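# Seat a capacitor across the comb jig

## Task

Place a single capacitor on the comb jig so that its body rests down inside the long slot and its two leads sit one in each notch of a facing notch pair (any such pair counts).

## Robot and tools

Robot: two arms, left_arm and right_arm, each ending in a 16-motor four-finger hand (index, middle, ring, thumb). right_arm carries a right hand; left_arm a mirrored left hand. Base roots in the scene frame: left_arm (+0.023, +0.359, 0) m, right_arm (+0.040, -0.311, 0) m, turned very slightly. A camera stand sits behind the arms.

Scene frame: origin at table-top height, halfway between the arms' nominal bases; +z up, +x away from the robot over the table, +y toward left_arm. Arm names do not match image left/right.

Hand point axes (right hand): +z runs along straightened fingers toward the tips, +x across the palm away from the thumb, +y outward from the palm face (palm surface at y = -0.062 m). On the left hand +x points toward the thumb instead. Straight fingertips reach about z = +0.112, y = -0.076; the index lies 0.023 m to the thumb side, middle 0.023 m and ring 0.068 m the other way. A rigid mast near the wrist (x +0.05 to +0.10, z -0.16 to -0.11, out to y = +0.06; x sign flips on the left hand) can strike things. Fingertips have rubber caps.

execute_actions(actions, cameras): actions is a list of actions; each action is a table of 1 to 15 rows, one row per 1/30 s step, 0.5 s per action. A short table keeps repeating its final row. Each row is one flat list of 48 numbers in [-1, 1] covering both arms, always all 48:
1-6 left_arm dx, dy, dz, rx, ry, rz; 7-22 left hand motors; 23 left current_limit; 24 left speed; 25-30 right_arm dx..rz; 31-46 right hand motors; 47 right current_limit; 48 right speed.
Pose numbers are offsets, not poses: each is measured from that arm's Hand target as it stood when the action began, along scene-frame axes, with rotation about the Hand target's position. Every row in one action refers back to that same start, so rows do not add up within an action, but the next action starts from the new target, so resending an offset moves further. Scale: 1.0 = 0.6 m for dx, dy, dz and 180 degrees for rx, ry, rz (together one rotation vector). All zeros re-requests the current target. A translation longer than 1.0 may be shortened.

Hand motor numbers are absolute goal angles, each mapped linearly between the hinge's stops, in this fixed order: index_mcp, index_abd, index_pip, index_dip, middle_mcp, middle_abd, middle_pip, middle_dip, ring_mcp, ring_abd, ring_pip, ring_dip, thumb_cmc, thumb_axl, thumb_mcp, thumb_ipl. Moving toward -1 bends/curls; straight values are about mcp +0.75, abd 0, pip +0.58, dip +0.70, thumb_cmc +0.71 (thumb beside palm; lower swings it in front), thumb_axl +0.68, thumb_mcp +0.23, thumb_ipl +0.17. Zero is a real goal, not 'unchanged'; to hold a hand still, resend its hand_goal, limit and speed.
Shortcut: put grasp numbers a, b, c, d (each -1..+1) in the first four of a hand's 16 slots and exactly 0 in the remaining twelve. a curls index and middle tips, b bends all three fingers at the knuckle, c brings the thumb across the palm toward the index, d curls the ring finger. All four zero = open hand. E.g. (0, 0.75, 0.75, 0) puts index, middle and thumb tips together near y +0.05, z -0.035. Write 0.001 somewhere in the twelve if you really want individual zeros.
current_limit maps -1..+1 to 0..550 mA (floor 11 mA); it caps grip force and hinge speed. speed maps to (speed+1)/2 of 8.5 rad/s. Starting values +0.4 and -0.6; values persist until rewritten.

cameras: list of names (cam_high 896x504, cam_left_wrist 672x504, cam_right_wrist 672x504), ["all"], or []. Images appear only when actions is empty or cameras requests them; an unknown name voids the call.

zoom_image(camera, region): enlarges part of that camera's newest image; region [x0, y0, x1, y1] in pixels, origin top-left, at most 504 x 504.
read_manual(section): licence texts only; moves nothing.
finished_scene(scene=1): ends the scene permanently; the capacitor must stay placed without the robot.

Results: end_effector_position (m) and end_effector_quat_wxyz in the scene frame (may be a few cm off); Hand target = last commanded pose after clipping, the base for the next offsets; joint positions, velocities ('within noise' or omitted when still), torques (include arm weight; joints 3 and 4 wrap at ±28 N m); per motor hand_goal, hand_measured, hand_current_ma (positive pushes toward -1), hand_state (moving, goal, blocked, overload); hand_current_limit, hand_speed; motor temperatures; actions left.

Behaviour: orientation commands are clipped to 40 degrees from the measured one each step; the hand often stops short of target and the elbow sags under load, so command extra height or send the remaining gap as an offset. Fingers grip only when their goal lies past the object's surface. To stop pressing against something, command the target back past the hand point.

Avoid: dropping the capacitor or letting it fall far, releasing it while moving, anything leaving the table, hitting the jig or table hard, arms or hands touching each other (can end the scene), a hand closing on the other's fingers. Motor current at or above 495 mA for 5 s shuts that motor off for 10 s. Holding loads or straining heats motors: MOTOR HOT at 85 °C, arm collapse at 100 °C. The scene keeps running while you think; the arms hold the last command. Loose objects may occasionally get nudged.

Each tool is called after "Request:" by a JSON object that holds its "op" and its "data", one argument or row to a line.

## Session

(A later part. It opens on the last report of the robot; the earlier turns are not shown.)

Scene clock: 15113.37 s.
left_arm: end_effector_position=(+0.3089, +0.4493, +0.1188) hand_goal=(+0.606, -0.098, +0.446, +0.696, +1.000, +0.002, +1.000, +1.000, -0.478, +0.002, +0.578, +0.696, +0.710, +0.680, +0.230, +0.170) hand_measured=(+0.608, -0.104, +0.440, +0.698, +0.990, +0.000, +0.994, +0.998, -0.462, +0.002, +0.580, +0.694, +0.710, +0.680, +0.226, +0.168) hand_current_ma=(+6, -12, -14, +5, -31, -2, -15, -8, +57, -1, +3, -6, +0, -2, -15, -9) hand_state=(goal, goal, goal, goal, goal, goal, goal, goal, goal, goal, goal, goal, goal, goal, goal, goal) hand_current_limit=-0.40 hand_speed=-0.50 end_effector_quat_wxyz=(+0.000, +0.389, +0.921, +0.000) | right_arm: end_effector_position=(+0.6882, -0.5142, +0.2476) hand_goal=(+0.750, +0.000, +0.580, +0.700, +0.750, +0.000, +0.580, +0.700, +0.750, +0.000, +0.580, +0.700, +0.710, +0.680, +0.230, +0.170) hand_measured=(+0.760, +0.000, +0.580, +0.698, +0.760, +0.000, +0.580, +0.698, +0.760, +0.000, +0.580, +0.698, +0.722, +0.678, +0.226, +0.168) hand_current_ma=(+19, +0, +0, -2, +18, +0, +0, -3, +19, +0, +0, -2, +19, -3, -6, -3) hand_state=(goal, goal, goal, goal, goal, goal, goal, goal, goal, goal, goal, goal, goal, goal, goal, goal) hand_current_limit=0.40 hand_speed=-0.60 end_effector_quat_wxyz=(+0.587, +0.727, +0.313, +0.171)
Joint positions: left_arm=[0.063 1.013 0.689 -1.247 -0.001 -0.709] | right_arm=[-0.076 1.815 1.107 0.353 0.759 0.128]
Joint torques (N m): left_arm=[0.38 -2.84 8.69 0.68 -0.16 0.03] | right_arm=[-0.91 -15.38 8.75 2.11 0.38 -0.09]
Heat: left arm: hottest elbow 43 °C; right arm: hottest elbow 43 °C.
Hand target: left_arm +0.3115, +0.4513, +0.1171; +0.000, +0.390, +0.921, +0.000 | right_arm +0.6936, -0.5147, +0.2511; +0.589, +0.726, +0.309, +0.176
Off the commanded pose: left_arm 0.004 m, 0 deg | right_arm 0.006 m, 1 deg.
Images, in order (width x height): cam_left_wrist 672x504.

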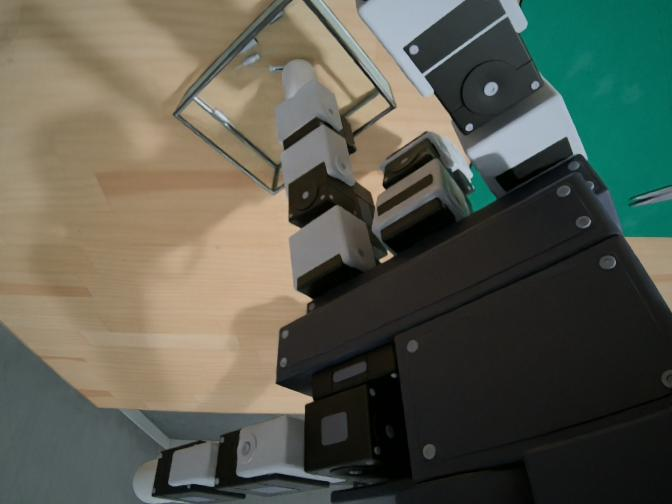

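Request:
{"op": "execute_actions", "data": {
  "actions": [
    [[0,0,0,0,0,0,0.712,-0.007,0.343,0.696,1,0.001,1,1,-0.479,0.001,0.577,0.696,0.71,0.68,0.23,0.17,-0.4,-0.96,0,0,0,0,0,0,0,0,0,0,0,0,0,0,0,0,0,0,0,0,0,0,0.4,-0.6]],
    [[0,0,0,0,0,0,0.712,-0.007,0.343,0.696,1,0.001,1,1,-0.479,0.001,0.577,0.696,0.71,0.68,0.23,0.17,-0.4,-0.96,0,0,0,0,0,0,0,0,0,0,0,0,0,0,0,0,0,0,0,0,0,0,0.4,-0.6]]
  ],
  "cameras": ["cam_left_wrist"]
}}

Request:
{"op": "zoom_image", "data": {
  "camera": "cam_left_wrist",
  "region": [160, 0, 370, 158]
}}

Scene clock: 15142.23 s.
left_arm: end_effector_position=(+0.3093, +0.4491, +0.1188) hand_goal=(+0.712, -0.006, +0.344, +0.696, +1.000, +0.002, +1.000, +1.000, -0.478, +0.002, +0.578, +0.696, +0.710, +0.680, +0.230, +0.170) hand_measured=(+0.704, -0.028, +0.344, +0.696, +0.990, +0.000, +0.994, +0.998, -0.462, +0.002, +0.580, +0.694, +0.710, +0.680, +0.226, +0.168) hand_current_ma=(-24, -62, -1, +0, -31, -2, -15, -8, +57, -1, +3, -6, +0, -2, -15, -9) hand_state=(goal, blocked, goal, goal, goal, goal, goal, goal, goal, goal, goal, goal, goal, goal, goal, goal) hand_current_limit=-0.40 hand_speed=-0.96 end_effector_quat_wxyz=(+0.001, +0.389, +0.921, +0.000) | right_arm: end_effector_position=(+0.6882, -0.5142, +0.2476) hand_goal=(+0.750, +0.000, +0.580, +0.700, +0.750, +0.000, +0.580, +0.700, +0.750, +0.000, +0.580, +0.700, +0.710, +0.680, +0.230, +0.170) hand_measured=(+0.760, +0.000, +0.580, +0.698, +0.760, +0.000, +0.580, +0.698, +0.760, +0.000, +0.580, +0.698, +0.722, +0.678, +0.226, +0.168) hand_current_ma=(+19, +0, +0, -2, +18, +0, +0, -3, +19, +0, +0, -2, +19, -3, -6, -3) hand_state=(goal, goal, goal, goal, goal, goal, goal, goal, goal, goal, goal, goal, goal, goal, goal, goal) hand_current_limit=0.40 hand_speed=-0.60 end_effector_quat_wxyz=(+0.587, +0.727, +0.313, +0.171)
Joint positions: left_arm=[0.063 1.013 0.689 -1.246 0 -0.708] | right_arm=[-0.076 1.815 1.107 0.353 0.759 0.128]
Joint torques (N m): left_arm=[0.44 -2.9 8.7 0.62 -0.22 0.02] | right_arm=[-1.03 -14.8 8.7 2.07 0.42 -0.1]
Heat: left arm: hottest elbow 43 °C; right arm: hottest elbow 43 °C.
Hand target: left_arm +0.3115, +0.4513, +0.1171; +0.000, +0.390, +0.921, +0.000 | right_arm +0.6936, -0.5147, +0.2511; +0.589, +0.726, +0.309, +0.176
Off the commanded pose: left_arm 0.004 m, 0 deg | right_arm 0.006 m, 1 deg.
Images, in order (width x height): cam_left_wrist 672x504.

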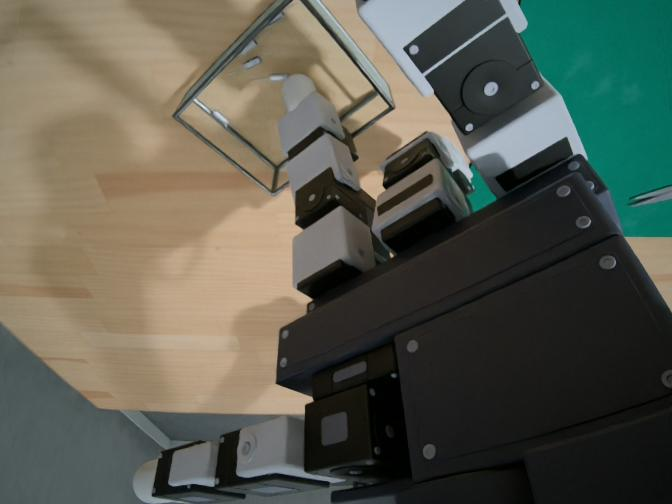

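Scaled by 2.400 from the camera's 672x504 image, which has a finer 960x720 frame.

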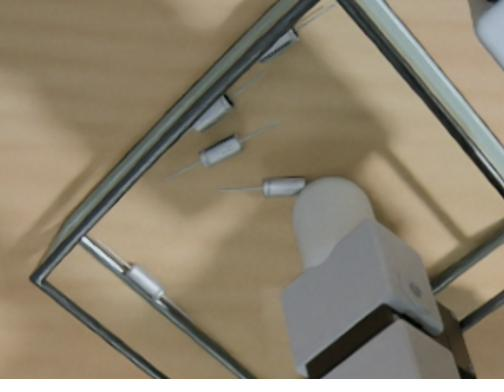

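Request:
{"op": "execute_actions", "data": {
  "actions": [
    [[0,0,0,0,0,0,0.776,-0.095,0.276,0.696,1,0.001,1,1,-0.479,0.001,0.577,0.696,0.71,0.68,0.23,0.17,-0.4,-0.96,0,0,0,0,0,0,0,0,0,0,0,0,0,0,0,0,0,0,0,0,0,0,0.4,-0.6]],
    [[0,0,0,0,0,0,0.776,-0.095,0.276,0.696,1,0.001,1,1,-0.479,0.001,0.577,0.696,0.71,0.68,0.23,0.17,-0.4,-0.96,0,0,0,0,0,0,0,0,0,0,0,0,0,0,0,0,0,0,0,0,0,0,0.4,-0.6]]
  ],
  "cameras": ["cam_left_wrist"]
}}

Request:
{"op": "zoom_image", "data": {
  "camera": "cam_left_wrist",
  "region": [160, 0, 370, 158]
}}

Scene clock: 15233.03 s.
left_arm: end_effector_position=(+0.3094, +0.4492, +0.1189) hand_goal=(+0.776, -0.094, +0.276, +0.696, +1.000, +0.002, +1.000, +1.000, -0.478, +0.002, +0.578, +0.696, +0.710, +0.680, +0.230, +0.170) hand_measured=(+0.762, -0.084, +0.276, +0.696, +0.990, +0.000, +0.994, +0.998, -0.462, +0.002, +0.580, +0.694, +0.710, +0.680, +0.226, +0.168) hand_current_ma=(-49, +25, +0, +0, -31, -2, -15, -8, +57, -1, +3, -6, +0, -2, -15, -9) hand_state=(goal, goal, goal, goal, goal, goal, goal, goal, goal, goal, goal, goal, goal, goal, goal, goal) hand_current_limit=-0.40 hand_speed=-0.96 end_effector_quat_wxyz=(+0.001, +0.390, +0.921, +0.001) | right_arm: end_effector_position=(+0.6882, -0.5142, +0.2476) hand_goal=(+0.750, +0.000, +0.580, +0.700, +0.750, +0.000, +0.580, +0.700, +0.750, +0.000, +0.580, +0.700, +0.710, +0.680, +0.230, +0.170) hand_measured=(+0.760, +0.000, +0.580, +0.698, +0.760, +0.000, +0.580, +0.698, +0.760, +0.000, +0.580, +0.698, +0.722, +0.678, +0.226, +0.168) hand_current_ma=(+19, +0, +0, -2, +18, +0, +0, -3, +19, +0, +0, -2, +19, -3, -6, -3) hand_state=(goal, goal, goal, goal, goal, goal, goal, goal, goal, goal, goal, goal, goal, goal, goal, goal) hand_current_limit=0.40 hand_speed=-0.60 end_effector_quat_wxyz=(+0.587, +0.727, +0.313, +0.171)
Joint positions: left_arm=[0.063 1.013 0.689 -1.246 -0.001 -0.707] | right_arm=[-0.076 1.815 1.107 0.353 0.759 0.128]
Joint torques (N m): left_arm=[0.38 -2.96 8.69 0.64 -0.17 0.02] | right_arm=[-0.5 -15.09 8.76 2.11 0.39 -0.08]
Motor temperatures (°C): left_arm=[25 27 42 27 28 27] | right_arm=[27 35 43 28 26 27]
Heat: left arm: hottest elbow 42 °C; right arm: hottest elbow 43 °C.
Hand target: left_arm +0.3115, +0.4513, +0.1171; +0.000, +0.390, +0.921, +0.000 | right_arm +0.6936, -0.5147, +0.2511; +0.589, +0.726, +0.309, +0.176
Off the commanded pose: left_arm 0.004 m, 0 deg | right_arm 0.006 m, 1 deg.
Images, in order (width x height): cam_left_wrist 672x504.

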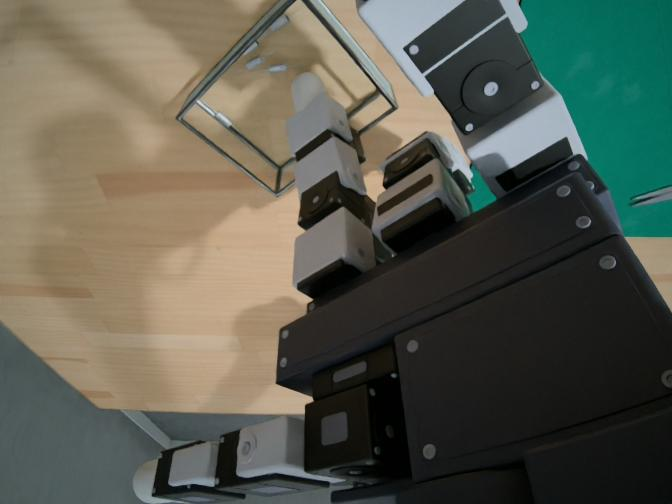

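Scaled by 2.400 from the camera's 672x504 image, which has a finer 960x720 frame.

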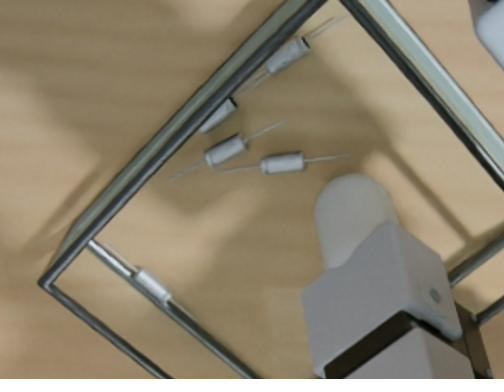

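Request:
{"op": "execute_actions", "data": {
  "actions": [
    [[0,0,0,0,0,0,0.987,-0.08,-0.1255,0.696,1,0.001,1,1,-0.479,0.001,0.577,0.696,0.71,0.68,0.23,0.17,0.2,-0.8,0,0,0,0,0,0,0,0,0,0,0,0,0,0,0,0,0,0,0,0,0,0,0.4,-0.6]],
    [[0,0,0,0,0,0,0.987,-0.06,-0.1255,0.696,1,0.001,1,1,-0.479,0.001,0.577,0.696,0.71,0.68,0.23,0.17,0.2,-0.8,0,0,0,0,0,0,0,0,0,0,0,0,0,0,0,0,0,0,0,0,0,0,0.4,-0.6]],
    [[0,0,0,0,0,0,0.801,-0.042,-0.08,0.696,1,0.001,1,1,-0.479,0.001,0.577,0.696,0.71,0.68,0.23,0.17,0.2,-0.8,0,0,0,0,0,0,0,0,0,0,0,0,0,0,0,0,0,0,0,0,0,0,0.4,-0.6]]
  ],
  "cameras": ["cam_left_wrist"]
}}

Request:
{"op": "zoom_image", "data": {
  "camera": "cam_left_wrist",
  "region": [160, 0, 370, 158]
}}

Scene clock: 15292.47 s.
left_arm: end_effector_position=(+0.3099, +0.4492, +0.1190) hand_goal=(+0.802, -0.042, -0.080, +0.696, +1.000, +0.002, +1.000, +1.000, -0.478, +0.002, +0.578, +0.696, +0.710, +0.680, +0.230, +0.170) hand_measured=(+0.804, -0.046, -0.082, +0.696, +0.990, +0.000, +0.994, +0.998, -0.462, +0.002, +0.580, +0.694, +0.710, +0.680, +0.226, +0.168) hand_current_ma=(+6, -7, -3, +0, -31, -2, -15, -8, +57, -1, +3, -6, +0, -2, -15, -9) hand_state=(goal, goal, goal, goal, goal, goal, goal, goal, goal, goal, goal, goal, goal, goal, goal, goal) hand_current_limit=0.20 hand_speed=-0.80 end_effector_quat_wxyz=(+0.001, +0.390, +0.921, +0.001) | right_arm: end_effector_position=(+0.6882, -0.5142, +0.2476) hand_goal=(+0.750, +0.000, +0.580, +0.700, +0.750, +0.000, +0.580, +0.700, +0.750, +0.000, +0.580, +0.700, +0.710, +0.680, +0.230, +0.170) hand_measured=(+0.760, +0.000, +0.580, +0.698, +0.760, +0.000, +0.580, +0.698, +0.760, +0.000, +0.580, +0.698, +0.722, +0.678, +0.226, +0.168) hand_current_ma=(+19, +0, +0, -2, +18, +0, +0, -3, +19, +0, +0, -2, +19, -3, -6, -3) hand_state=(goal, goal, goal, goal, goal, goal, goal, goal, goal, goal, goal, goal, goal, goal, goal, goal) hand_current_limit=0.40 hand_speed=-0.60 end_effector_quat_wxyz=(+0.587, +0.727, +0.313, +0.171)
Joint positions: left_arm=[0.063 1.013 0.689 -1.244 -0.001 -0.706] | right_arm=[-0.076 1.815 1.107 0.353 0.759 0.128]
Joint torques (N m): left_arm=[0.38 -2.84 8.7 0.55 -0.17 0.02] | right_arm=[-1.14 -15.09 8.87 2.07 0.4 -0.07]
Heat: left arm: hottest elbow 42 °C; right arm: hottest elbow 43 °C.
Hand target: left_arm +0.3116, +0.4513, +0.1171; +0.000, +0.390, +0.921, +0.000 | right_arm +0.6936, -0.5147, +0.2511; +0.589, +0.726, +0.309, +0.176
Off the commanded pose: left_arm 0.003 m, 0 deg | right_arm 0.006 m, 1 deg.
Images, in order (width x height): cam_left_wrist 672x504.

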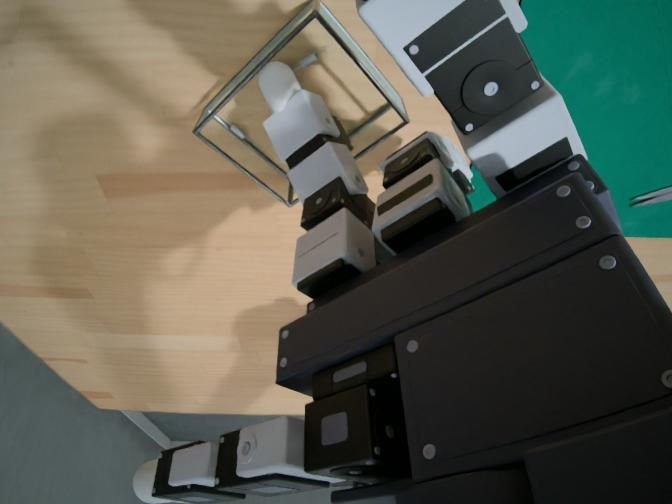

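Scaled by 2.400 from the camera's 672x504 image, which has a finer 960x720 frame.

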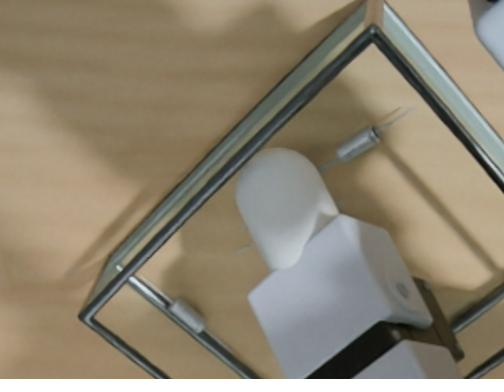

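Request:
{"op": "execute_actions", "data": {
  "actions": [
    [[0,0,0.12,0,0,0,0.801,-0.042,-0.08,0.696,1,0.001,1,1,-0.479,0.001,0.577,0.696,0.71,0.68,0.23,0.17,0.4,-0.6,0,0,0,0,0,0,0,0,0,0,0,0,0,0,0,0,0,0,0,0,0,0,0.4,-0.6]],
    [[0,0,0,0,0,0,1,0.001,1,1,1,0.001,1,1,-0.479,0.001,0.577,0.696,0.71,0.68,0.23,0.17,0.4,-0.6,0,0,0,0,0,0,0,0,0,0,0,0,0,0,0,0,0,0,0,0,0,0,0.4,-0.6]]
  ],
  "cameras": ["cam_left_wrist","cam_high"]
}}

Request:
{"op": "zoom_image", "data": {
  "camera": "cam_left_wrist",
  "region": [180, 0, 420, 180]
}}

Scene clock: 15317.20 s.
left_arm: end_effector_position=(+0.2980, +0.4489, +0.1688) hand_goal=(+1.000, +0.002, +1.000, +1.000, +1.000, +0.002, +1.000, +1.000, -0.478, +0.002, +0.578, +0.696, +0.710, +0.680, +0.230, +0.170) hand_measured=(+0.992, -0.002, +0.992, +0.996, +0.992, +0.002, +0.994, +0.998, -0.462, +0.002, +0.580, +0.694, +0.710, +0.680, +0.226, +0.168) hand_current_ma=(-23, -8, -23, -9, -28, -2, -15, -8, +57, -1, +3, -6, +1, -2, -15, -9) hand_state=(goal, goal, goal, goal, goal, goal, goal, goal, goal, goal, goal, goal, goal, goal, goal, goal) hand_current_limit=0.40 hand_speed=-0.60 end_effector_quat_wxyz=(-0.018, +0.390, +0.921, -0.009) | right_arm: end_effector_position=(+0.6882, -0.5142, +0.2476) hand_goal=(+0.750, +0.000, +0.580, +0.700, +0.750, +0.000, +0.580, +0.700, +0.750, +0.000, +0.580, +0.700, +0.710, +0.680, +0.230, +0.170) hand_measured=(+0.760, +0.000, +0.580, +0.698, +0.760, +0.000, +0.580, +0.698, +0.760, +0.000, +0.580, +0.698, +0.722, +0.678, +0.226, +0.168) hand_current_ma=(+19, +0, +0, -2, +18, +0, +0, -3, +19, +0, +0, -2, +19, -3, -6, -3) hand_state=(goal, goal, goal, goal, goal, goal, goal, goal, goal, goal, goal, goal, goal, goal, goal, goal) hand_current_limit=0.40 hand_speed=-0.60 end_effector_quat_wxyz=(+0.587, +0.727, +0.313, +0.171)
Joint positions: left_arm=[0.065 0.969 0.803 -1.445 -0.001 -0.706] | right_arm=[-0.076 1.815 1.107 0.353 0.759 0.128]
Joint torques (N m): left_arm=[0.32 -3.31 12.71 -0.03 -0.16 0.01] | right_arm=[-1.08 -14.97 8.72 2.11 0.38 -0.08]
Heat: left arm: hottest elbow 42 °C; right arm: hottest elbow 43 °C.
Hand target: left_arm +0.3116, +0.4513, +0.1891; +0.001, +0.390, +0.921, +0.000 | right_arm +0.6936, -0.5147, +0.2511; +0.589, +0.726, +0.309, +0.176
Off the commanded pose: left_arm 0.025 m, 2 deg | right_arm 0.006 m, 1 deg.
Images, in order (width x height): cam_high 896x504, cam_left_wrist 672x504.

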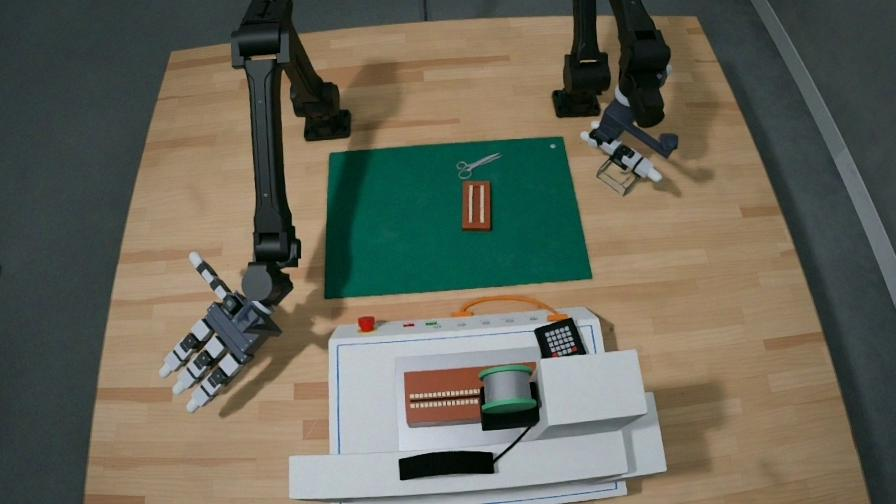

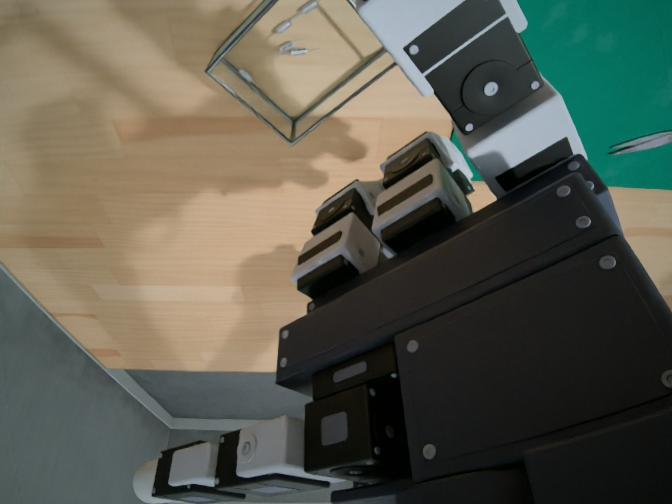

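Scaled by 2.100 from the camera's 672x504 image, which has a finer 960x720 frame.

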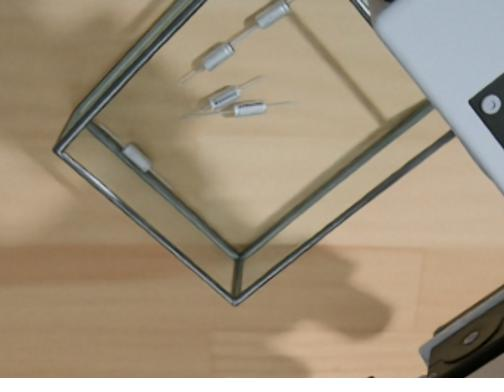

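Request:
{"op": "zoom_image", "data": {
  "camera": "cam_left_wrist",
  "region": [250, 0, 340, 68]
}}

Scaled by 5.600 from the camera's 672x504 image, which has a finer 960x720 frame.

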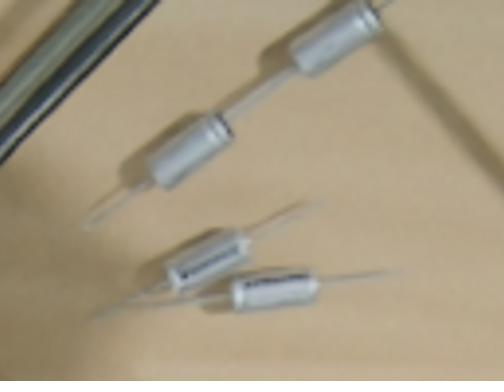

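Request:
{"op": "execute_actions", "data": {
  "actions": [],
  "cameras": ["cam_high","cam_left_wrist"]
}}

Scene clock: 15442.60 s.
left_arm: end_effector_position=(+0.2980, +0.4489, +0.1688) hand_goal=(+1.000, +0.002, +1.000, +1.000, +1.000, +0.002, +1.000, +1.000, -0.478, +0.002, +0.578, +0.696, +0.710, +0.680, +0.230, +0.170) hand_measured=(+0.992, -0.002, +0.992, +0.996, +0.992, +0.002, +0.994, +0.998, -0.462, +0.002, +0.580, +0.694, +0.710, +0.680, +0.226, +0.168) hand_current_ma=(-23, -8, -23, -9, -28, -2, -15, -8, +57, -1, +3, -6, +1, -2, -15, -9) hand_state=(goal, goal, goal, goal, goal, goal, goal, goal, goal, goal, goal, goal, goal, goal, goal, goal) hand_current_limit=0.40 hand_speed=-0.60 end_effector_quat_wxyz=(-0.018, +0.390, +0.921, -0.009) | right_arm: end_effector_position=(+0.6882, -0.5142, +0.2476) hand_goal=(+0.750, +0.000, +0.580, +0.700, +0.750, +0.000, +0.580, +0.700, +0.750, +0.000, +0.580, +0.700, +0.710, +0.680, +0.230, +0.170) hand_measured=(+0.760, +0.000, +0.580, +0.698, +0.760, +0.000, +0.580, +0.698, +0.760, +0.000, +0.580, +0.698, +0.722, +0.678, +0.226, +0.168) hand_current_ma=(+19, +0, +0, -2, +18, +0, +0, -3, +19, +0, +0, -2, +19, -3, -6, -3) hand_state=(goal, goal, goal, goal, goal, goal, goal, goal, goal, goal, goal, goal, goal, goal, goal, goal) hand_current_limit=0.40 hand_speed=-0.60 end_effector_quat_wxyz=(+0.587, +0.727, +0.313, +0.171)
Joint positions: left_arm=[0.065 0.969 0.803 -1.445 -0.001 -0.706] | right_arm=[-0.076 1.815 1.107 0.353 0.759 0.128]
Joint velocities: within noise
Joint torques (N m): left_arm=[0.38 -3.25 12.71 -0.05 -0.15 0] | right_arm=[-0.79 -15.38 8.7 2.09 0.39 -0.1]
Motor temperatures (°C): left_arm=[25 27 49 27 28 27] | right_arm=[27 35 43 28 26 27]
Heat: left arm: hottest elbow 49 °C; right arm: hottest elbow 43 °C.
Hand target: left_arm +0.3116, +0.4513, +0.1891; +0.001, +0.390, +0.921, +0.000 | right_arm +0.6936, -0.5147, +0.2511; +0.589, +0.726, +0.309, +0.176
Off the commanded pose: left_arm 0.025 m, 2 deg | right_arm 0.006 m, 1 deg.
Images, in order (width x height): cam_high 896x504, cam_left_wrist 672x504.

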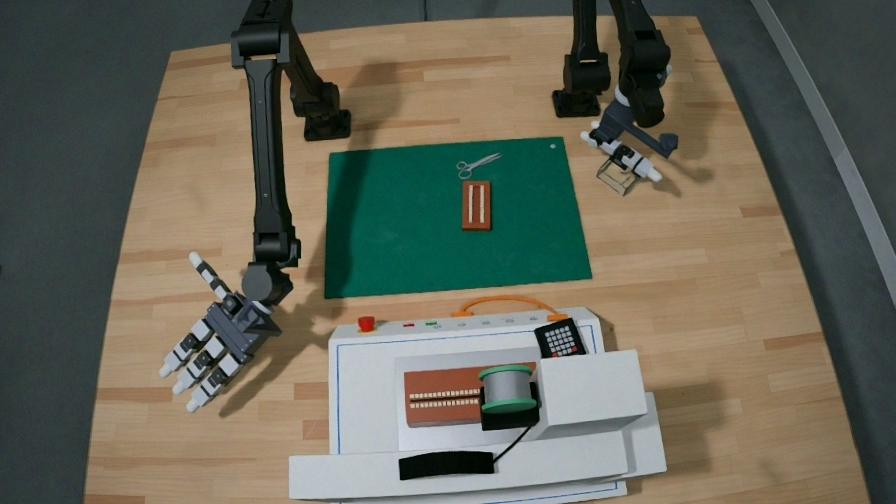

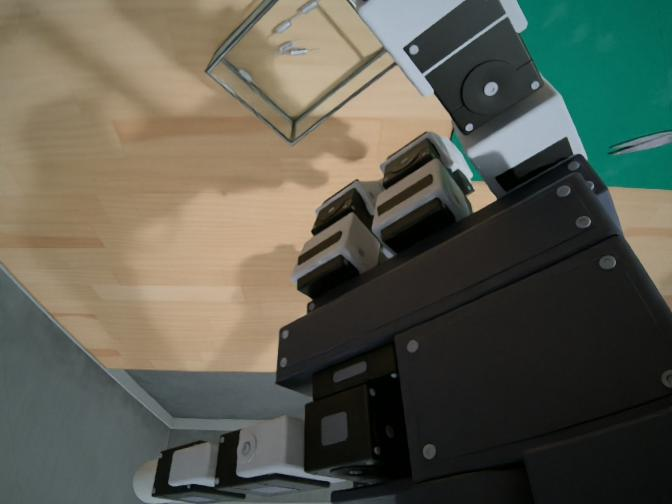

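Request:
{"op": "zoom_image", "data": {
  "camera": "cam_left_wrist",
  "region": [195, 0, 375, 135]
}}

Request:
{"op": "zoom_image", "data": {
  "camera": "cam_high",
  "region": [570, 130, 690, 220]
}}

Scaled by 2.800 from the camera's 672x504 image, which has a finer 960x720 frame.

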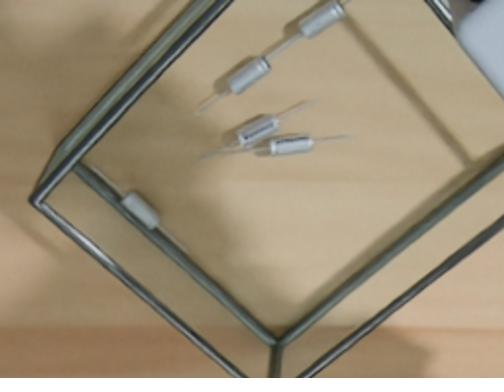

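Scaled by 4.200 from the camera's 896x504 image, which has a finer 1280x720 frame.

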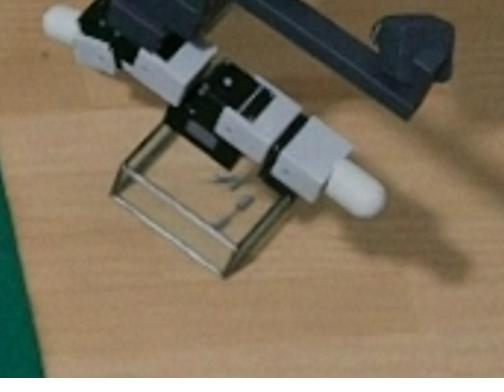

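Request:
{"op": "zoom_image", "data": {
  "camera": "cam_left_wrist",
  "region": [262, 20, 332, 72]
}}

Scaled by 7.200 from the camera's 672x504 image, which has a finer 960x720 frame.

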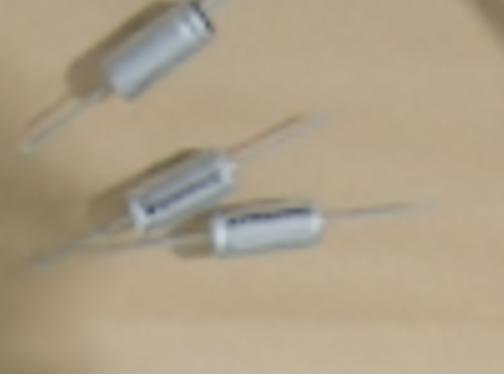

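Request:
{"op": "execute_actions", "data": {
  "actions": [
    [[-0.0215,0.055,-0.0318,0,0,0,0.753,0.02,0.504,-1.0,0.8215,-0.153,0.504,-1.0,-0.479,0.001,0.577,0.696,0.71,0.68,0.23,0.17,0.4,-0.6,0,0,0,0,0,0,0,0,0,0,0,0,0,0,0,0,0,0,0,0,0,0,0.4,-0.6]],
    [[0,0,0,0,0,0,0.753,0.02,0.504,-1.0,0.8215,-0.153,0.504,-1.0,-0.479,0.001,0.577,0.696,0.71,0.68,0.23,0.17,0.4,-0.6,0,0,0,0,0,0,0,0,0,0,0,0,0,0,0,0,0,0,0,0,0,0,0.4,-0.6]]
  ],
  "cameras": ["cam_left_wrist"]
}}

Scene clock: 15752.53 s.
left_arm: end_effector_position=(+0.2964, +0.4824, +0.1669) hand_goal=(+0.754, +0.020, +0.504, -1.000, +0.822, -0.152, +0.504, -1.000, -0.478, +0.002, +0.578, +0.696, +0.710, +0.680, +0.230, +0.170) hand_measured=(+0.754, +0.016, +0.508, -0.996, +0.820, -0.148, +0.506, -0.996, -0.462, +0.002, +0.580, +0.694, +0.710, +0.680, +0.226, +0.168) hand_current_ma=(+1, -7, +8, +10, -3, +9, +6, +8, +57, -1, +3, -6, +1, -2, -15, -9) hand_state=(goal, goal, goal, goal, goal, goal, goal, goal, goal, goal, goal, goal, goal, goal, goal, goal) hand_current_limit=0.40 hand_speed=-0.60 end_effector_quat_wxyz=(-0.008, +0.389, +0.921, -0.004) | right_arm: end_effector_position=(+0.6882, -0.5142, +0.2476) hand_goal=(+0.750, +0.000, +0.580, +0.700, +0.750, +0.000, +0.580, +0.700, +0.750, +0.000, +0.580, +0.700, +0.710, +0.680, +0.230, +0.170) hand_measured=(+0.760, +0.000, +0.580, +0.698, +0.760, +0.000, +0.580, +0.698, +0.760, +0.000, +0.580, +0.698, +0.722, +0.678, +0.226, +0.168) hand_current_ma=(+19, +0, +0, -2, +18, +0, +0, -3, +19, +0, +0, -2, +19, -3, -6, -3) hand_state=(goal, goal, goal, goal, goal, goal, goal, goal, goal, goal, goal, goal, goal, goal, goal, goal) hand_current_limit=0.40 hand_speed=-0.60 end_effector_quat_wxyz=(+0.587, +0.727, +0.313, +0.171)
Joint positions: left_arm=[0.208 0.963 0.792 -1.418 -0.003 -0.564] | right_arm=[-0.076 1.815 1.107 0.353 0.759 0.128]
Joint torques (N m): left_arm=[0.5 -4.01 9.06 0.68 -0.09 0.03] | right_arm=[-0.85 -15.21 8.77 2.02 0.39 -0.11]
Heat: left arm: hottest elbow 49 °C; right arm: hottest elbow 43 °C.
Hand target: left_arm +0.2986, +0.4843, +0.1700; +0.000, +0.390, +0.921, +0.000 | right_arm +0.6936, -0.5147, +0.2511; +0.589, +0.726, +0.309, +0.176
Off the commanded pose: left_arm 0.004 m, 1 deg | right_arm 0.006 m, 1 deg.
Images, in order (width x height): cam_left_wrist 672x504.

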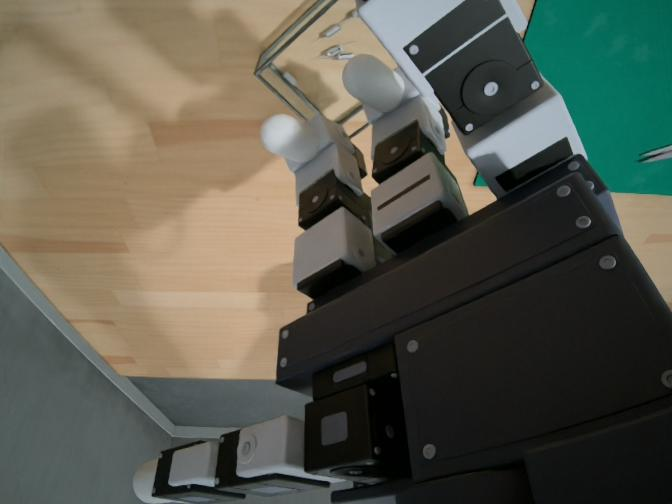

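Request:
{"op": "zoom_image", "data": {
  "camera": "cam_left_wrist",
  "region": [240, 0, 440, 150]
}}

Scaled by 2.520 from the camera's 672x504 image, which has a finer 960x720 frame.

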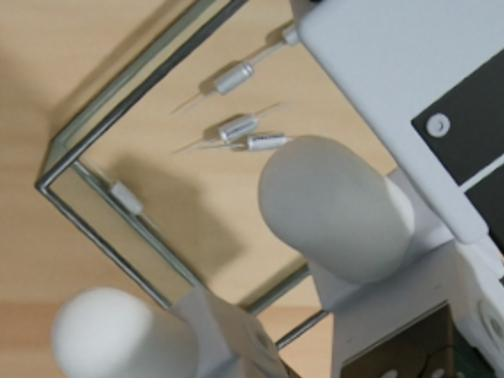

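Request:
{"op": "execute_actions", "data": {
  "actions": [
    [[0,0,-0.075,0,0,0,0.753,0.02,0.504,-1.0,0.8215,-0.153,0.504,-1.0,-0.479,0.001,0.577,0.696,0.71,0.68,0.23,0.17,0.4,-0.6,0,0,0,0,0,0,0,0,0,0,0,0,0,0,0,0,0,0,0,0,0,0,0.4,-0.6]]
  ],
  "cameras": ["cam_left_wrist"]
}}

Request:
{"op": "zoom_image", "data": {
  "camera": "cam_left_wrist",
  "region": [250, 0, 450, 150]
}}

Scene clock: 15792.43 s.
left_arm: end_effector_position=(+0.2943, +0.4818, +0.1241) hand_goal=(+0.754, +0.020, +0.504, -1.000, +0.822, -0.152, +0.504, -1.000, -0.478, +0.002, +0.578, +0.696, +0.710, +0.680, +0.230, +0.170) hand_measured=(+0.754, +0.016, +0.508, -0.996, +0.820, -0.148, +0.506, -0.996, -0.462, +0.002, +0.580, +0.694, +0.710, +0.680, +0.226, +0.168) hand_current_ma=(+0, -7, +8, +9, -3, +7, +6, +8, +57, -1, +3, -6, +1, -2, -15, -9) hand_state=(goal, goal, goal, goal, goal, goal, goal, goal, goal, goal, goal, goal, goal, goal, goal, goal) hand_current_limit=0.40 hand_speed=-0.60 end_effector_quat_wxyz=(-0.003, +0.389, +0.921, -0.001) | right_arm: end_effector_position=(+0.6882, -0.5142, +0.2476) hand_goal=(+0.750, +0.000, +0.580, +0.700, +0.750, +0.000, +0.580, +0.700, +0.750, +0.000, +0.580, +0.700, +0.710, +0.680, +0.230, +0.170) hand_measured=(+0.760, +0.000, +0.580, +0.698, +0.760, +0.000, +0.580, +0.698, +0.760, +0.000, +0.580, +0.698, +0.722, +0.678, +0.226, +0.168) hand_current_ma=(+19, +0, +0, -2, +18, +0, +0, -3, +19, +0, +0, -2, +19, -3, -6, -3) hand_state=(goal, goal, goal, goal, goal, goal, goal, goal, goal, goal, goal, goal, goal, goal, goal, goal) hand_current_limit=0.40 hand_speed=-0.60 end_effector_quat_wxyz=(+0.587, +0.727, +0.313, +0.171)
Joint positions: left_arm=[0.208 0.98 0.685 -1.283 -0.002 -0.564] | right_arm=[-0.076 1.815 1.107 0.353 0.759 0.128]
Joint torques (N m): left_arm=[0.44 -2.73 9.22 0.68 -0.12 0.03] | right_arm=[-0.79 -14.86 8.77 2.04 0.4 -0.1]
Heat: left arm: hottest elbow 47 °C; right arm: hottest elbow 43 °C.
Hand target: left_arm +0.2987, +0.4844, +0.1251; +0.001, +0.390, +0.921, +0.000 | right_arm +0.6936, -0.5147, +0.2511; +0.589, +0.726, +0.309, +0.176
Off the commanded pose: left_arm 0.005 m, 1 deg | right_arm 0.006 m, 1 deg.
Images, in order (width x height): cam_left_wrist 672x504.

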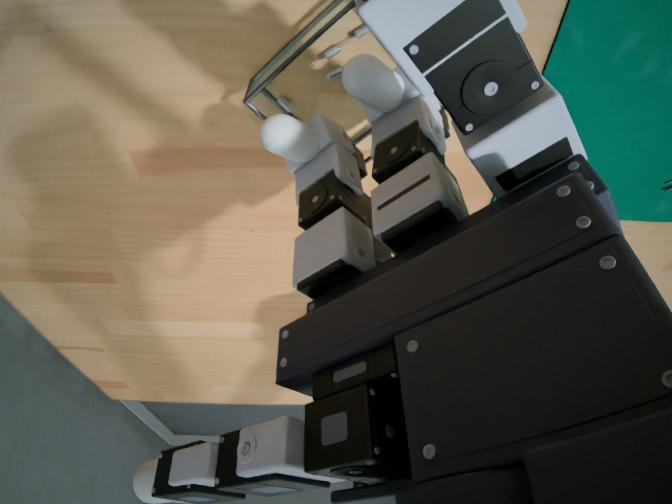

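Scaled by 2.520 from the camera's 672x504 image, which has a finer 960x720 frame.

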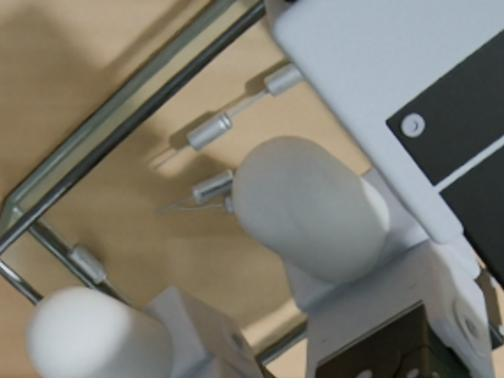

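Request:
{"op": "zoom_image", "data": {
  "camera": "cam_left_wrist",
  "region": [300, 50, 400, 125]
}}

Scaled by 5.040 from the camera's 672x504 image, which has a finer 960x720 frame.

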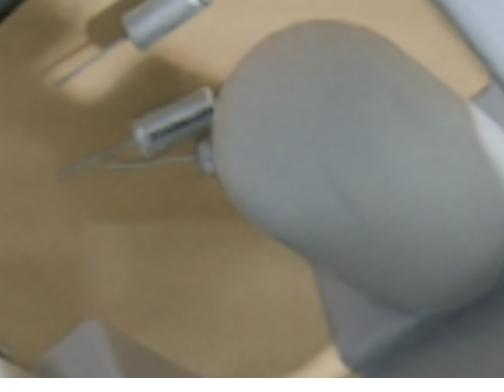

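Request:
{"op": "execute_actions", "data": {
  "actions": [
    [[0.0095,0.002,-0.008,0,0,0,0.753,0.02,0.504,-1.0,0.8215,-0.153,0.504,-1.0,-0.479,0.001,0.577,0.696,0.71,0.68,0.23,0.17,0.4,-0.6,0,0,0,0,0,0,0,0,0,0,0,0,0,0,0,0,0,0,0,0,0,0,0.4,-0.6]],
    [[0,0,-0.025,0,0,0,0.753,0.02,0.504,-1.0,0.8215,-0.153,0.504,-1.0,-0.479,0.001,0.577,0.696,0.71,0.68,0.23,0.17,0.4,-0.6,0,0,0,0,0,0,0,0,0,0,0,0,0,0,0,0,0,0,0,0,0,0,0.4,-0.6]]
  ],
  "cameras": ["cam_left_wrist"]
}}

Request:
{"op": "zoom_image", "data": {
  "camera": "cam_left_wrist",
  "region": [240, 10, 440, 160]
}}

Scene clock: 15864.60 s.
left_arm: end_effector_position=(+0.3015, +0.4833, +0.1060) hand_goal=(+0.754, +0.020, +0.504, -1.000, +0.822, -0.152, +0.504, -1.000, -0.478, +0.002, +0.578, +0.696, +0.710, +0.680, +0.230, +0.170) hand_measured=(+0.754, +0.016, +0.508, -0.996, +0.820, -0.148, +0.506, -0.996, -0.462, +0.002, +0.580, +0.694, +0.710, +0.680, +0.226, +0.168) hand_current_ma=(+0, -7, +8, +9, -3, +7, +6, +8, +57, -1, +3, -6, +1, -2, -15, -9) hand_state=(goal, goal, goal, goal, goal, goal, goal, goal, goal, goal, goal, goal, goal, goal, goal, goal) hand_current_limit=0.40 hand_speed=-0.60 end_effector_quat_wxyz=(-0.002, +0.389, +0.921, +0.000) | right_arm: end_effector_position=(+0.6882, -0.5142, +0.2476) hand_goal=(+0.750, +0.000, +0.580, +0.700, +0.750, +0.000, +0.580, +0.700, +0.750, +0.000, +0.580, +0.700, +0.710, +0.680, +0.230, +0.170) hand_measured=(+0.760, +0.000, +0.580, +0.698, +0.760, +0.000, +0.580, +0.698, +0.760, +0.000, +0.580, +0.698, +0.722, +0.678, +0.226, +0.168) hand_current_ma=(+19, +0, +0, -2, +18, +0, +0, -3, +19, +0, +0, -2, +19, -3, -6, -3) hand_state=(goal, goal, goal, goal, goal, goal, goal, goal, goal, goal, goal, goal, goal, goal, goal, goal) hand_current_limit=0.40 hand_speed=-0.60 end_effector_quat_wxyz=(+0.587, +0.727, +0.313, +0.171)
Joint positions: left_arm=[0.208 1.021 0.659 -1.212 -0.002 -0.564] | right_arm=[-0.076 1.815 1.107 0.353 0.759 0.128]
Joint torques (N m): left_arm=[0.44 -3.08 8.76 0.73 -0.11 0.03] | right_arm=[-1.08 -15.27 8.83 2.07 0.4 -0.07]
Heat: left arm: hottest elbow 45 °C; right arm: hottest elbow 43 °C.
Hand target: left_arm +0.3043, +0.4856, +0.1052; +0.000, +0.390, +0.921, +0.000 | right_arm +0.6936, -0.5147, +0.2511; +0.589, +0.726, +0.309, +0.176
Off the commanded pose: left_arm 0.004 m, 0 deg | right_arm 0.006 m, 1 deg.
Images, in order (width x height): cam_left_wrist 672x504.

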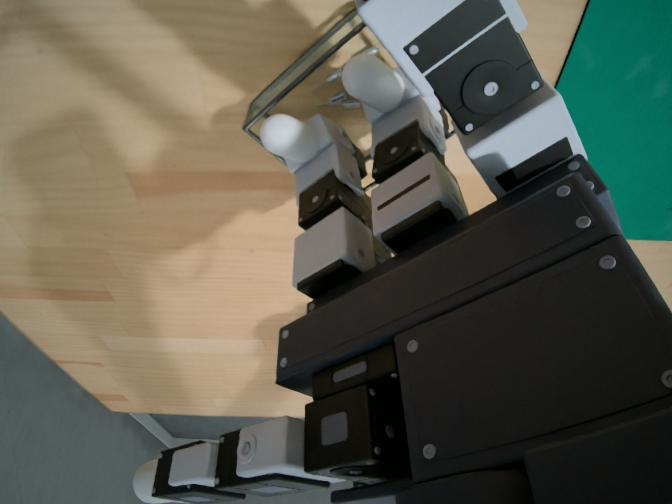

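Scaled by 2.520 from the camera's 672x504 image, which has a finer 960x720 frame.

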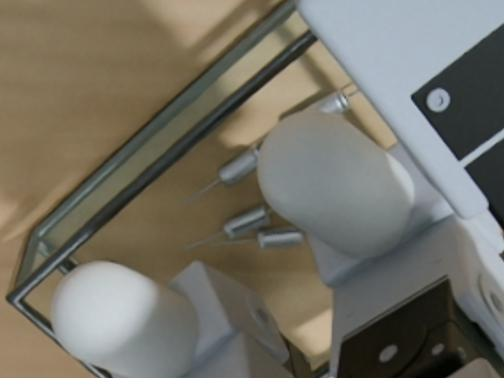

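Request:
{"op": "zoom_image", "data": {
  "camera": "cam_left_wrist",
  "region": [300, 70, 380, 130]
}}

Scaled by 6.300 from the camera's 672x504 image, which has a finer 960x720 frame.

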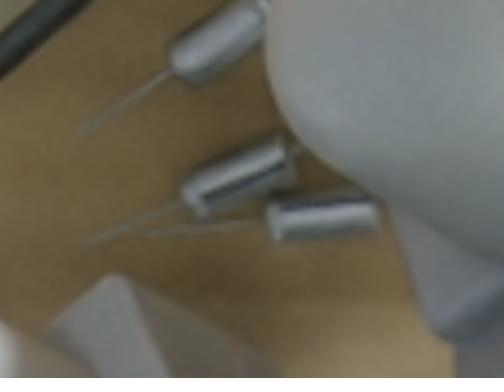

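Request:
{"op": "execute_actions", "data": {
  "actions": [
    [[0,0,-0.0253,0,0,0,0.753,0.02,0.504,-1.0,0.8215,-0.145,0.504,-1.0,-0.479,0.001,0.577,0.696,0.71,0.68,0.23,0.17,0.4,-0.6,0,0,0,0,0,0,0,0,0,0,0,0,0,0,0,0,0,0,0,0,0,0,0.4,-0.6]]
  ],
  "cameras": ["cam_left_wrist"]
}}

Request:
{"op": "zoom_image", "data": {
  "camera": "cam_left_wrist",
  "region": [240, 40, 440, 190]
}}

Scene clock: 15920.57 s.
left_arm: end_effector_position=(+0.3014, +0.4833, +0.0907) hand_goal=(+0.754, +0.020, +0.504, -1.000, +0.822, -0.144, +0.504, -1.000, -0.478, +0.002, +0.578, +0.696, +0.710, +0.680, +0.230, +0.170) hand_measured=(+0.754, +0.016, +0.508, -0.996, +0.820, -0.146, +0.506, -0.996, -0.462, +0.002, +0.580, +0.694, +0.710, +0.680, +0.226, +0.168) hand_current_ma=(+0, -7, +8, +9, -3, -4, +6, +8, +57, -1, +3, -6, +1, -2, -15, -9) hand_state=(goal, goal, goal, goal, goal, goal, goal, goal, goal, goal, goal, goal, goal, goal, goal, goal) hand_current_limit=0.40 hand_speed=-0.60 end_effector_quat_wxyz=(-0.002, +0.389, +0.921, +0.000) | right_arm: end_effector_position=(+0.6882, -0.5142, +0.2476) hand_goal=(+0.750, +0.000, +0.580, +0.700, +0.750, +0.000, +0.580, +0.700, +0.750, +0.000, +0.580, +0.700, +0.710, +0.680, +0.230, +0.170) hand_measured=(+0.760, +0.000, +0.580, +0.698, +0.760, +0.000, +0.580, +0.698, +0.760, +0.000, +0.580, +0.698, +0.722, +0.678, +0.226, +0.168) hand_current_ma=(+19, +0, +0, -2, +18, +0, +0, -3, +19, +0, +0, -2, +19, -3, -6, -3) hand_state=(goal, goal, goal, goal, goal, goal, goal, goal, goal, goal, goal, goal, goal, goal, goal, goal) hand_current_limit=0.40 hand_speed=-0.60 end_effector_quat_wxyz=(+0.587, +0.727, +0.313, +0.171)
Joint positions: left_arm=[0.208 1.041 0.628 -1.161 -0.002 -0.564] | right_arm=[-0.076 1.815 1.107 0.353 0.759 0.128]
Joint torques (N m): left_arm=[0.5 -3.19 8.57 0.72 -0.12 0.03] | right_arm=[-0.91 -15.15 8.61 2.09 0.4 -0.11]
Motor temperatures (°C): left_arm=[25 27 44 27 28 27] | right_arm=[27 35 43 28 26 27]
Heat: left arm: hottest elbow 44 °C; right arm: hottest elbow 43 °C.
Hand target: left_arm +0.3043, +0.4856, +0.0901; +0.000, +0.390, +0.921, +0.000 | right_arm +0.6936, -0.5147, +0.2511; +0.589, +0.726, +0.309, +0.176
Off the commanded pose: left_arm 0.004 m, 0 deg | right_arm 0.006 m, 1 deg.
Images, in order (width x height): cam_left_wrist 672x504.

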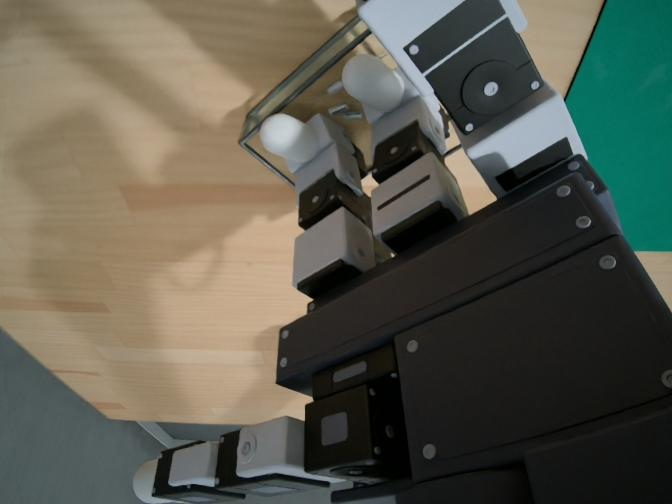

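Scaled by 2.520 from the camera's 672x504 image, which has a finer 960x720 frame.

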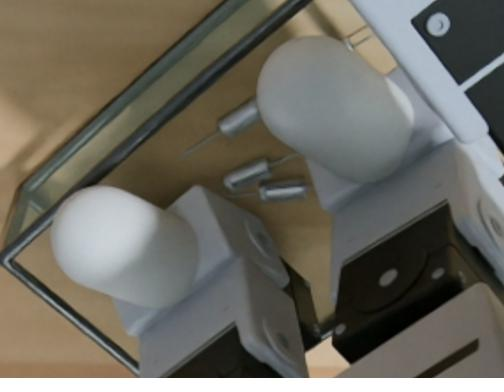

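Request:
{"op": "execute_actions", "data": {
  "actions": [
    [[0,0,-0.0038,0,0,0,0.753,0.02,0.504,-1.0,0.8215,-0.145,0.504,-1.0,-0.479,0.001,0.577,0.696,0.71,0.68,0.23,0.17,0.4,-0.6,0,0,0,0,0,0,0,0,0,0,0,0,0,0,0,0,0,0,0,0,0,0,0.4,-0.6]]
  ]
}}

Scene clock: 15932.00 s.
left_arm: end_effector_position=(+0.3027, +0.4836, +0.0908) hand_goal=(+0.754, +0.020, +0.504, -1.000, +0.822, -0.144, +0.504, -1.000, -0.478, +0.002, +0.578, +0.696, +0.710, +0.680, +0.230, +0.170) hand_measured=(+0.754, +0.018, +0.506, -1.000, +0.820, -0.146, +0.506, -0.996, -0.462, +0.002, +0.580, +0.694, +0.710, +0.680, +0.226, +0.168) hand_current_ma=(+0, -5, +7, +1, -3, -4, +6, +8, +57, -1, +3, -6, +1, -2, -15, -9) hand_state=(goal, goal, goal, goal, goal, goal, goal, goal, goal, goal, goal, goal, goal, goal, goal, goal) hand_current_limit=0.40 hand_speed=-0.60 end_effector_quat_wxyz=(+0.000, +0.389, +0.921, +0.001) | right_arm: end_effector_position=(+0.6882, -0.5142, +0.2476) hand_goal=(+0.750, +0.000, +0.580, +0.700, +0.750, +0.000, +0.580, +0.700, +0.750, +0.000, +0.580, +0.700, +0.710, +0.680, +0.230, +0.170) hand_measured=(+0.760, +0.000, +0.580, +0.698, +0.760, +0.000, +0.580, +0.698, +0.760, +0.000, +0.580, +0.698, +0.722, +0.678, +0.226, +0.168) hand_current_ma=(+19, +0, +0, -2, +18, +0, +0, -3, +19, +0, +0, -2, +19, -3, -6, -3) hand_state=(goal, goal, goal, goal, goal, goal, goal, goal, goal, goal, goal, goal, goal, goal, goal, goal) hand_current_limit=0.40 hand_speed=-0.60 end_effector_quat_wxyz=(+0.587, +0.727, +0.313, +0.171)
Joint positions: left_arm=[0.208 1.042 0.628 -1.156 -0.002 -0.564] | right_arm=[-0.076 1.815 1.107 0.353 0.759 0.128]
Joint torques (N m): left_arm=[0.44 -3.08 8.23 0.79 -0.11 0.02] | right_arm=[-0.67 -15.38 8.85 2.04 0.4 -0.12]
Heat: left arm: hottest elbow 44 °C; right arm: hottest elbow 43 °C.
Hand target: left_arm +0.3043, +0.4856, +0.0878; +0.000, +0.390, +0.921, +0.000 | right_arm +0.6936, -0.5147, +0.2511; +0.589, +0.726, +0.309, +0.176
Off the commanded pose: left_arm 0.004 m, 0 deg | right_arm 0.006 m, 1 deg.

Request:
{"op": "execute_actions", "data": {
  "actions": [
    [[0,0,-0.0038,0,0,0,0.753,0.02,0.504,-1.0,0.8215,-0.145,0.504,-1.0,-0.479,0.001,0.577,0.696,0.71,0.68,0.23,0.17,0.4,-0.6,0,0,0,0,0,0,0,0,0,0,0,0,0,0,0,0,0,0,0,0,0,0,0.4,-0.6]]
  ]
}}

Scene clock: 15941.30 s.
left_arm: end_effector_position=(+0.3029, +0.4836, +0.0899) hand_goal=(+0.754, +0.020, +0.504, -1.000, +0.822, -0.144, +0.504, -1.000, -0.478, +0.002, +0.578, +0.696, +0.710, +0.680, +0.230, +0.170) hand_measured=(+0.754, +0.018, +0.496, -1.000, +0.820, -0.146, +0.506, -0.996, -0.462, +0.002, +0.580, +0.694, +0.710, +0.680, +0.226, +0.168) hand_current_ma=(-2, -5, -25, +0, -3, -4, +6, +8, +57, -1, +3, -6, +1, -2, -15, -9) hand_state=(goal, goal, goal, goal, goal, goal, goal, goal, goal, goal, goal, goal, goal, goal, goal, goal) hand_current_limit=0.40 hand_speed=-0.60 end_effector_quat_wxyz=(+0.001, +0.389, +0.921, +0.002) | right_arm: end_effector_position=(+0.6882, -0.5142, +0.2476) hand_goal=(+0.750, +0.000, +0.580, +0.700, +0.750, +0.000, +0.580, +0.700, +0.750, +0.000, +0.580, +0.700, +0.710, +0.680, +0.230, +0.170) hand_measured=(+0.760, +0.000, +0.580, +0.698, +0.760, +0.000, +0.580, +0.698, +0.760, +0.000, +0.580, +0.698, +0.722, +0.678, +0.226, +0.168) hand_current_ma=(+19, +0, +0, -2, +18, +0, +0, -3, +19, +0, +0, -2, +19, -3, -6, -3) hand_state=(goal, goal, goal, goal, goal, goal, goal, goal, goal, goal, goal, goal, goal, goal, goal, goal) hand_current_limit=0.40 hand_speed=-0.60 end_effector_quat_wxyz=(+0.587, +0.727, +0.313, +0.171)
Joint positions: left_arm=[0.208 1.042 0.625 -1.15 -0.002 -0.564] | right_arm=[-0.076 1.815 1.107 0.353 0.759 0.128]
Joint torques (N m): left_arm=[0.44 -2.78 8.13 0.88 -0.12 0.03] | right_arm=[-0.97 -15.09 8.76 2.25 0.39 -0.09]
Heat: left arm: hottest elbow 44 °C; right arm: hottest elbow 43 °C.
Hand target: left_arm +0.3043, +0.4856, +0.0855; +0.000, +0.390, +0.921, +0.000 | right_arm +0.6936, -0.5147, +0.2511; +0.589, +0.726, +0.309, +0.176
Off the commanded pose: left_arm 0.005 m, 0 deg | right_arm 0.006 m, 1 deg.

Request:
{"op": "execute_actions", "data": {
  "actions": [],
  "cameras": ["cam_left_wrist"]
}}

Request:
{"op": "zoom_image", "data": {
  "camera": "cam_left_wrist",
  "region": [230, 70, 390, 190]
}}

Scene clock: 15962.13 s.
left_arm: end_effector_position=(+0.3029, +0.4836, +0.0899) hand_goal=(+0.754, +0.020, +0.504, -1.000, +0.822, -0.144, +0.504, -1.000, -0.478, +0.002, +0.578, +0.696, +0.710, +0.680, +0.230, +0.170) hand_measured=(+0.754, +0.018, +0.496, -1.000, +0.820, -0.146, +0.506, -0.996, -0.462, +0.002, +0.580, +0.694, +0.710, +0.680, +0.226, +0.168) hand_current_ma=(-2, -5, -25, +0, -3, -4, +6, +8, +57, -1, +3, -6, +1, -2, -15, -9) hand_state=(goal, goal, goal, goal, goal, goal, goal, goal, goal, goal, goal, goal, goal, goal, goal, goal) hand_current_limit=0.40 hand_speed=-0.60 end_effector_quat_wxyz=(+0.001, +0.389, +0.921, +0.002) | right_arm: end_effector_position=(+0.6882, -0.5142, +0.2476) hand_goal=(+0.750, +0.000, +0.580, +0.700, +0.750, +0.000, +0.580, +0.700, +0.750, +0.000, +0.580, +0.700, +0.710, +0.680, +0.230, +0.170) hand_measured=(+0.760, +0.000, +0.580, +0.698, +0.760, +0.000, +0.580, +0.698, +0.760, +0.000, +0.580, +0.698, +0.722, +0.678, +0.226, +0.168) hand_current_ma=(+19, +0, +0, -2, +18, +0, +0, -3, +19, +0, +0, -2, +19, -3, -6, -3) hand_state=(goal, goal, goal, goal, goal, goal, goal, goal, goal, goal, goal, goal, goal, goal, goal, goal) hand_current_limit=0.40 hand_speed=-0.60 end_effector_quat_wxyz=(+0.587, +0.727, +0.313, +0.171)
Joint positions: left_arm=[0.208 1.042 0.625 -1.15 -0.002 -0.564] | right_arm=[-0.076 1.815 1.107 0.353 0.759 0.128]
Joint velocities: within noise
Joint torques (N m): left_arm=[0.44 -2.78 8.13 0.91 -0.12 0.03] | right_arm=[-0.85 -15.27 8.77 2.09 0.36 -0.09]
Motor temperatures (°C): left_arm=[25 27 44 27 28 27] | right_arm=[27 35 43 28 26 27]
Heat: left arm: hottest elbow 44 °C; right arm: hottest elbow 43 °C.
Hand target: left_arm +0.3043, +0.4856, +0.0855; +0.000, +0.390, +0.921, +0.000 | right_arm +0.6936, -0.5147, +0.2511; +0.589, +0.726, +0.309, +0.176
Off the commanded pose: left_arm 0.005 m, 0 deg | right_arm 0.006 m, 1 deg.
Images, in order (width x height): cam_left_wrist 672x504.

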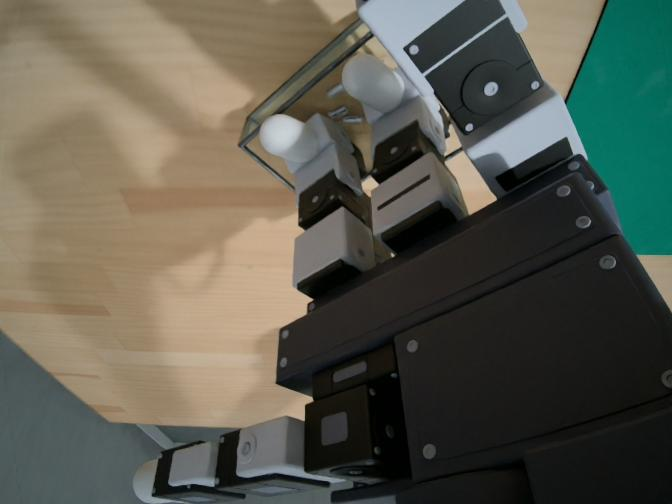

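Scaled by 3.150 from the camera's 672x504 image, which has a finer 960x720 frame.

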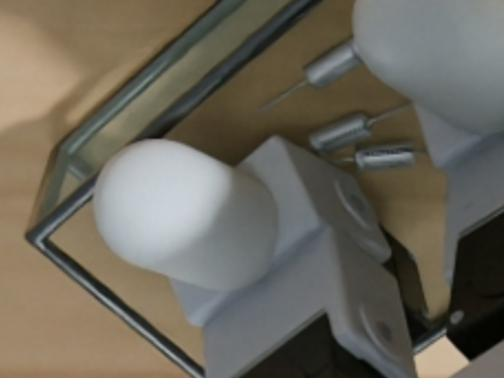

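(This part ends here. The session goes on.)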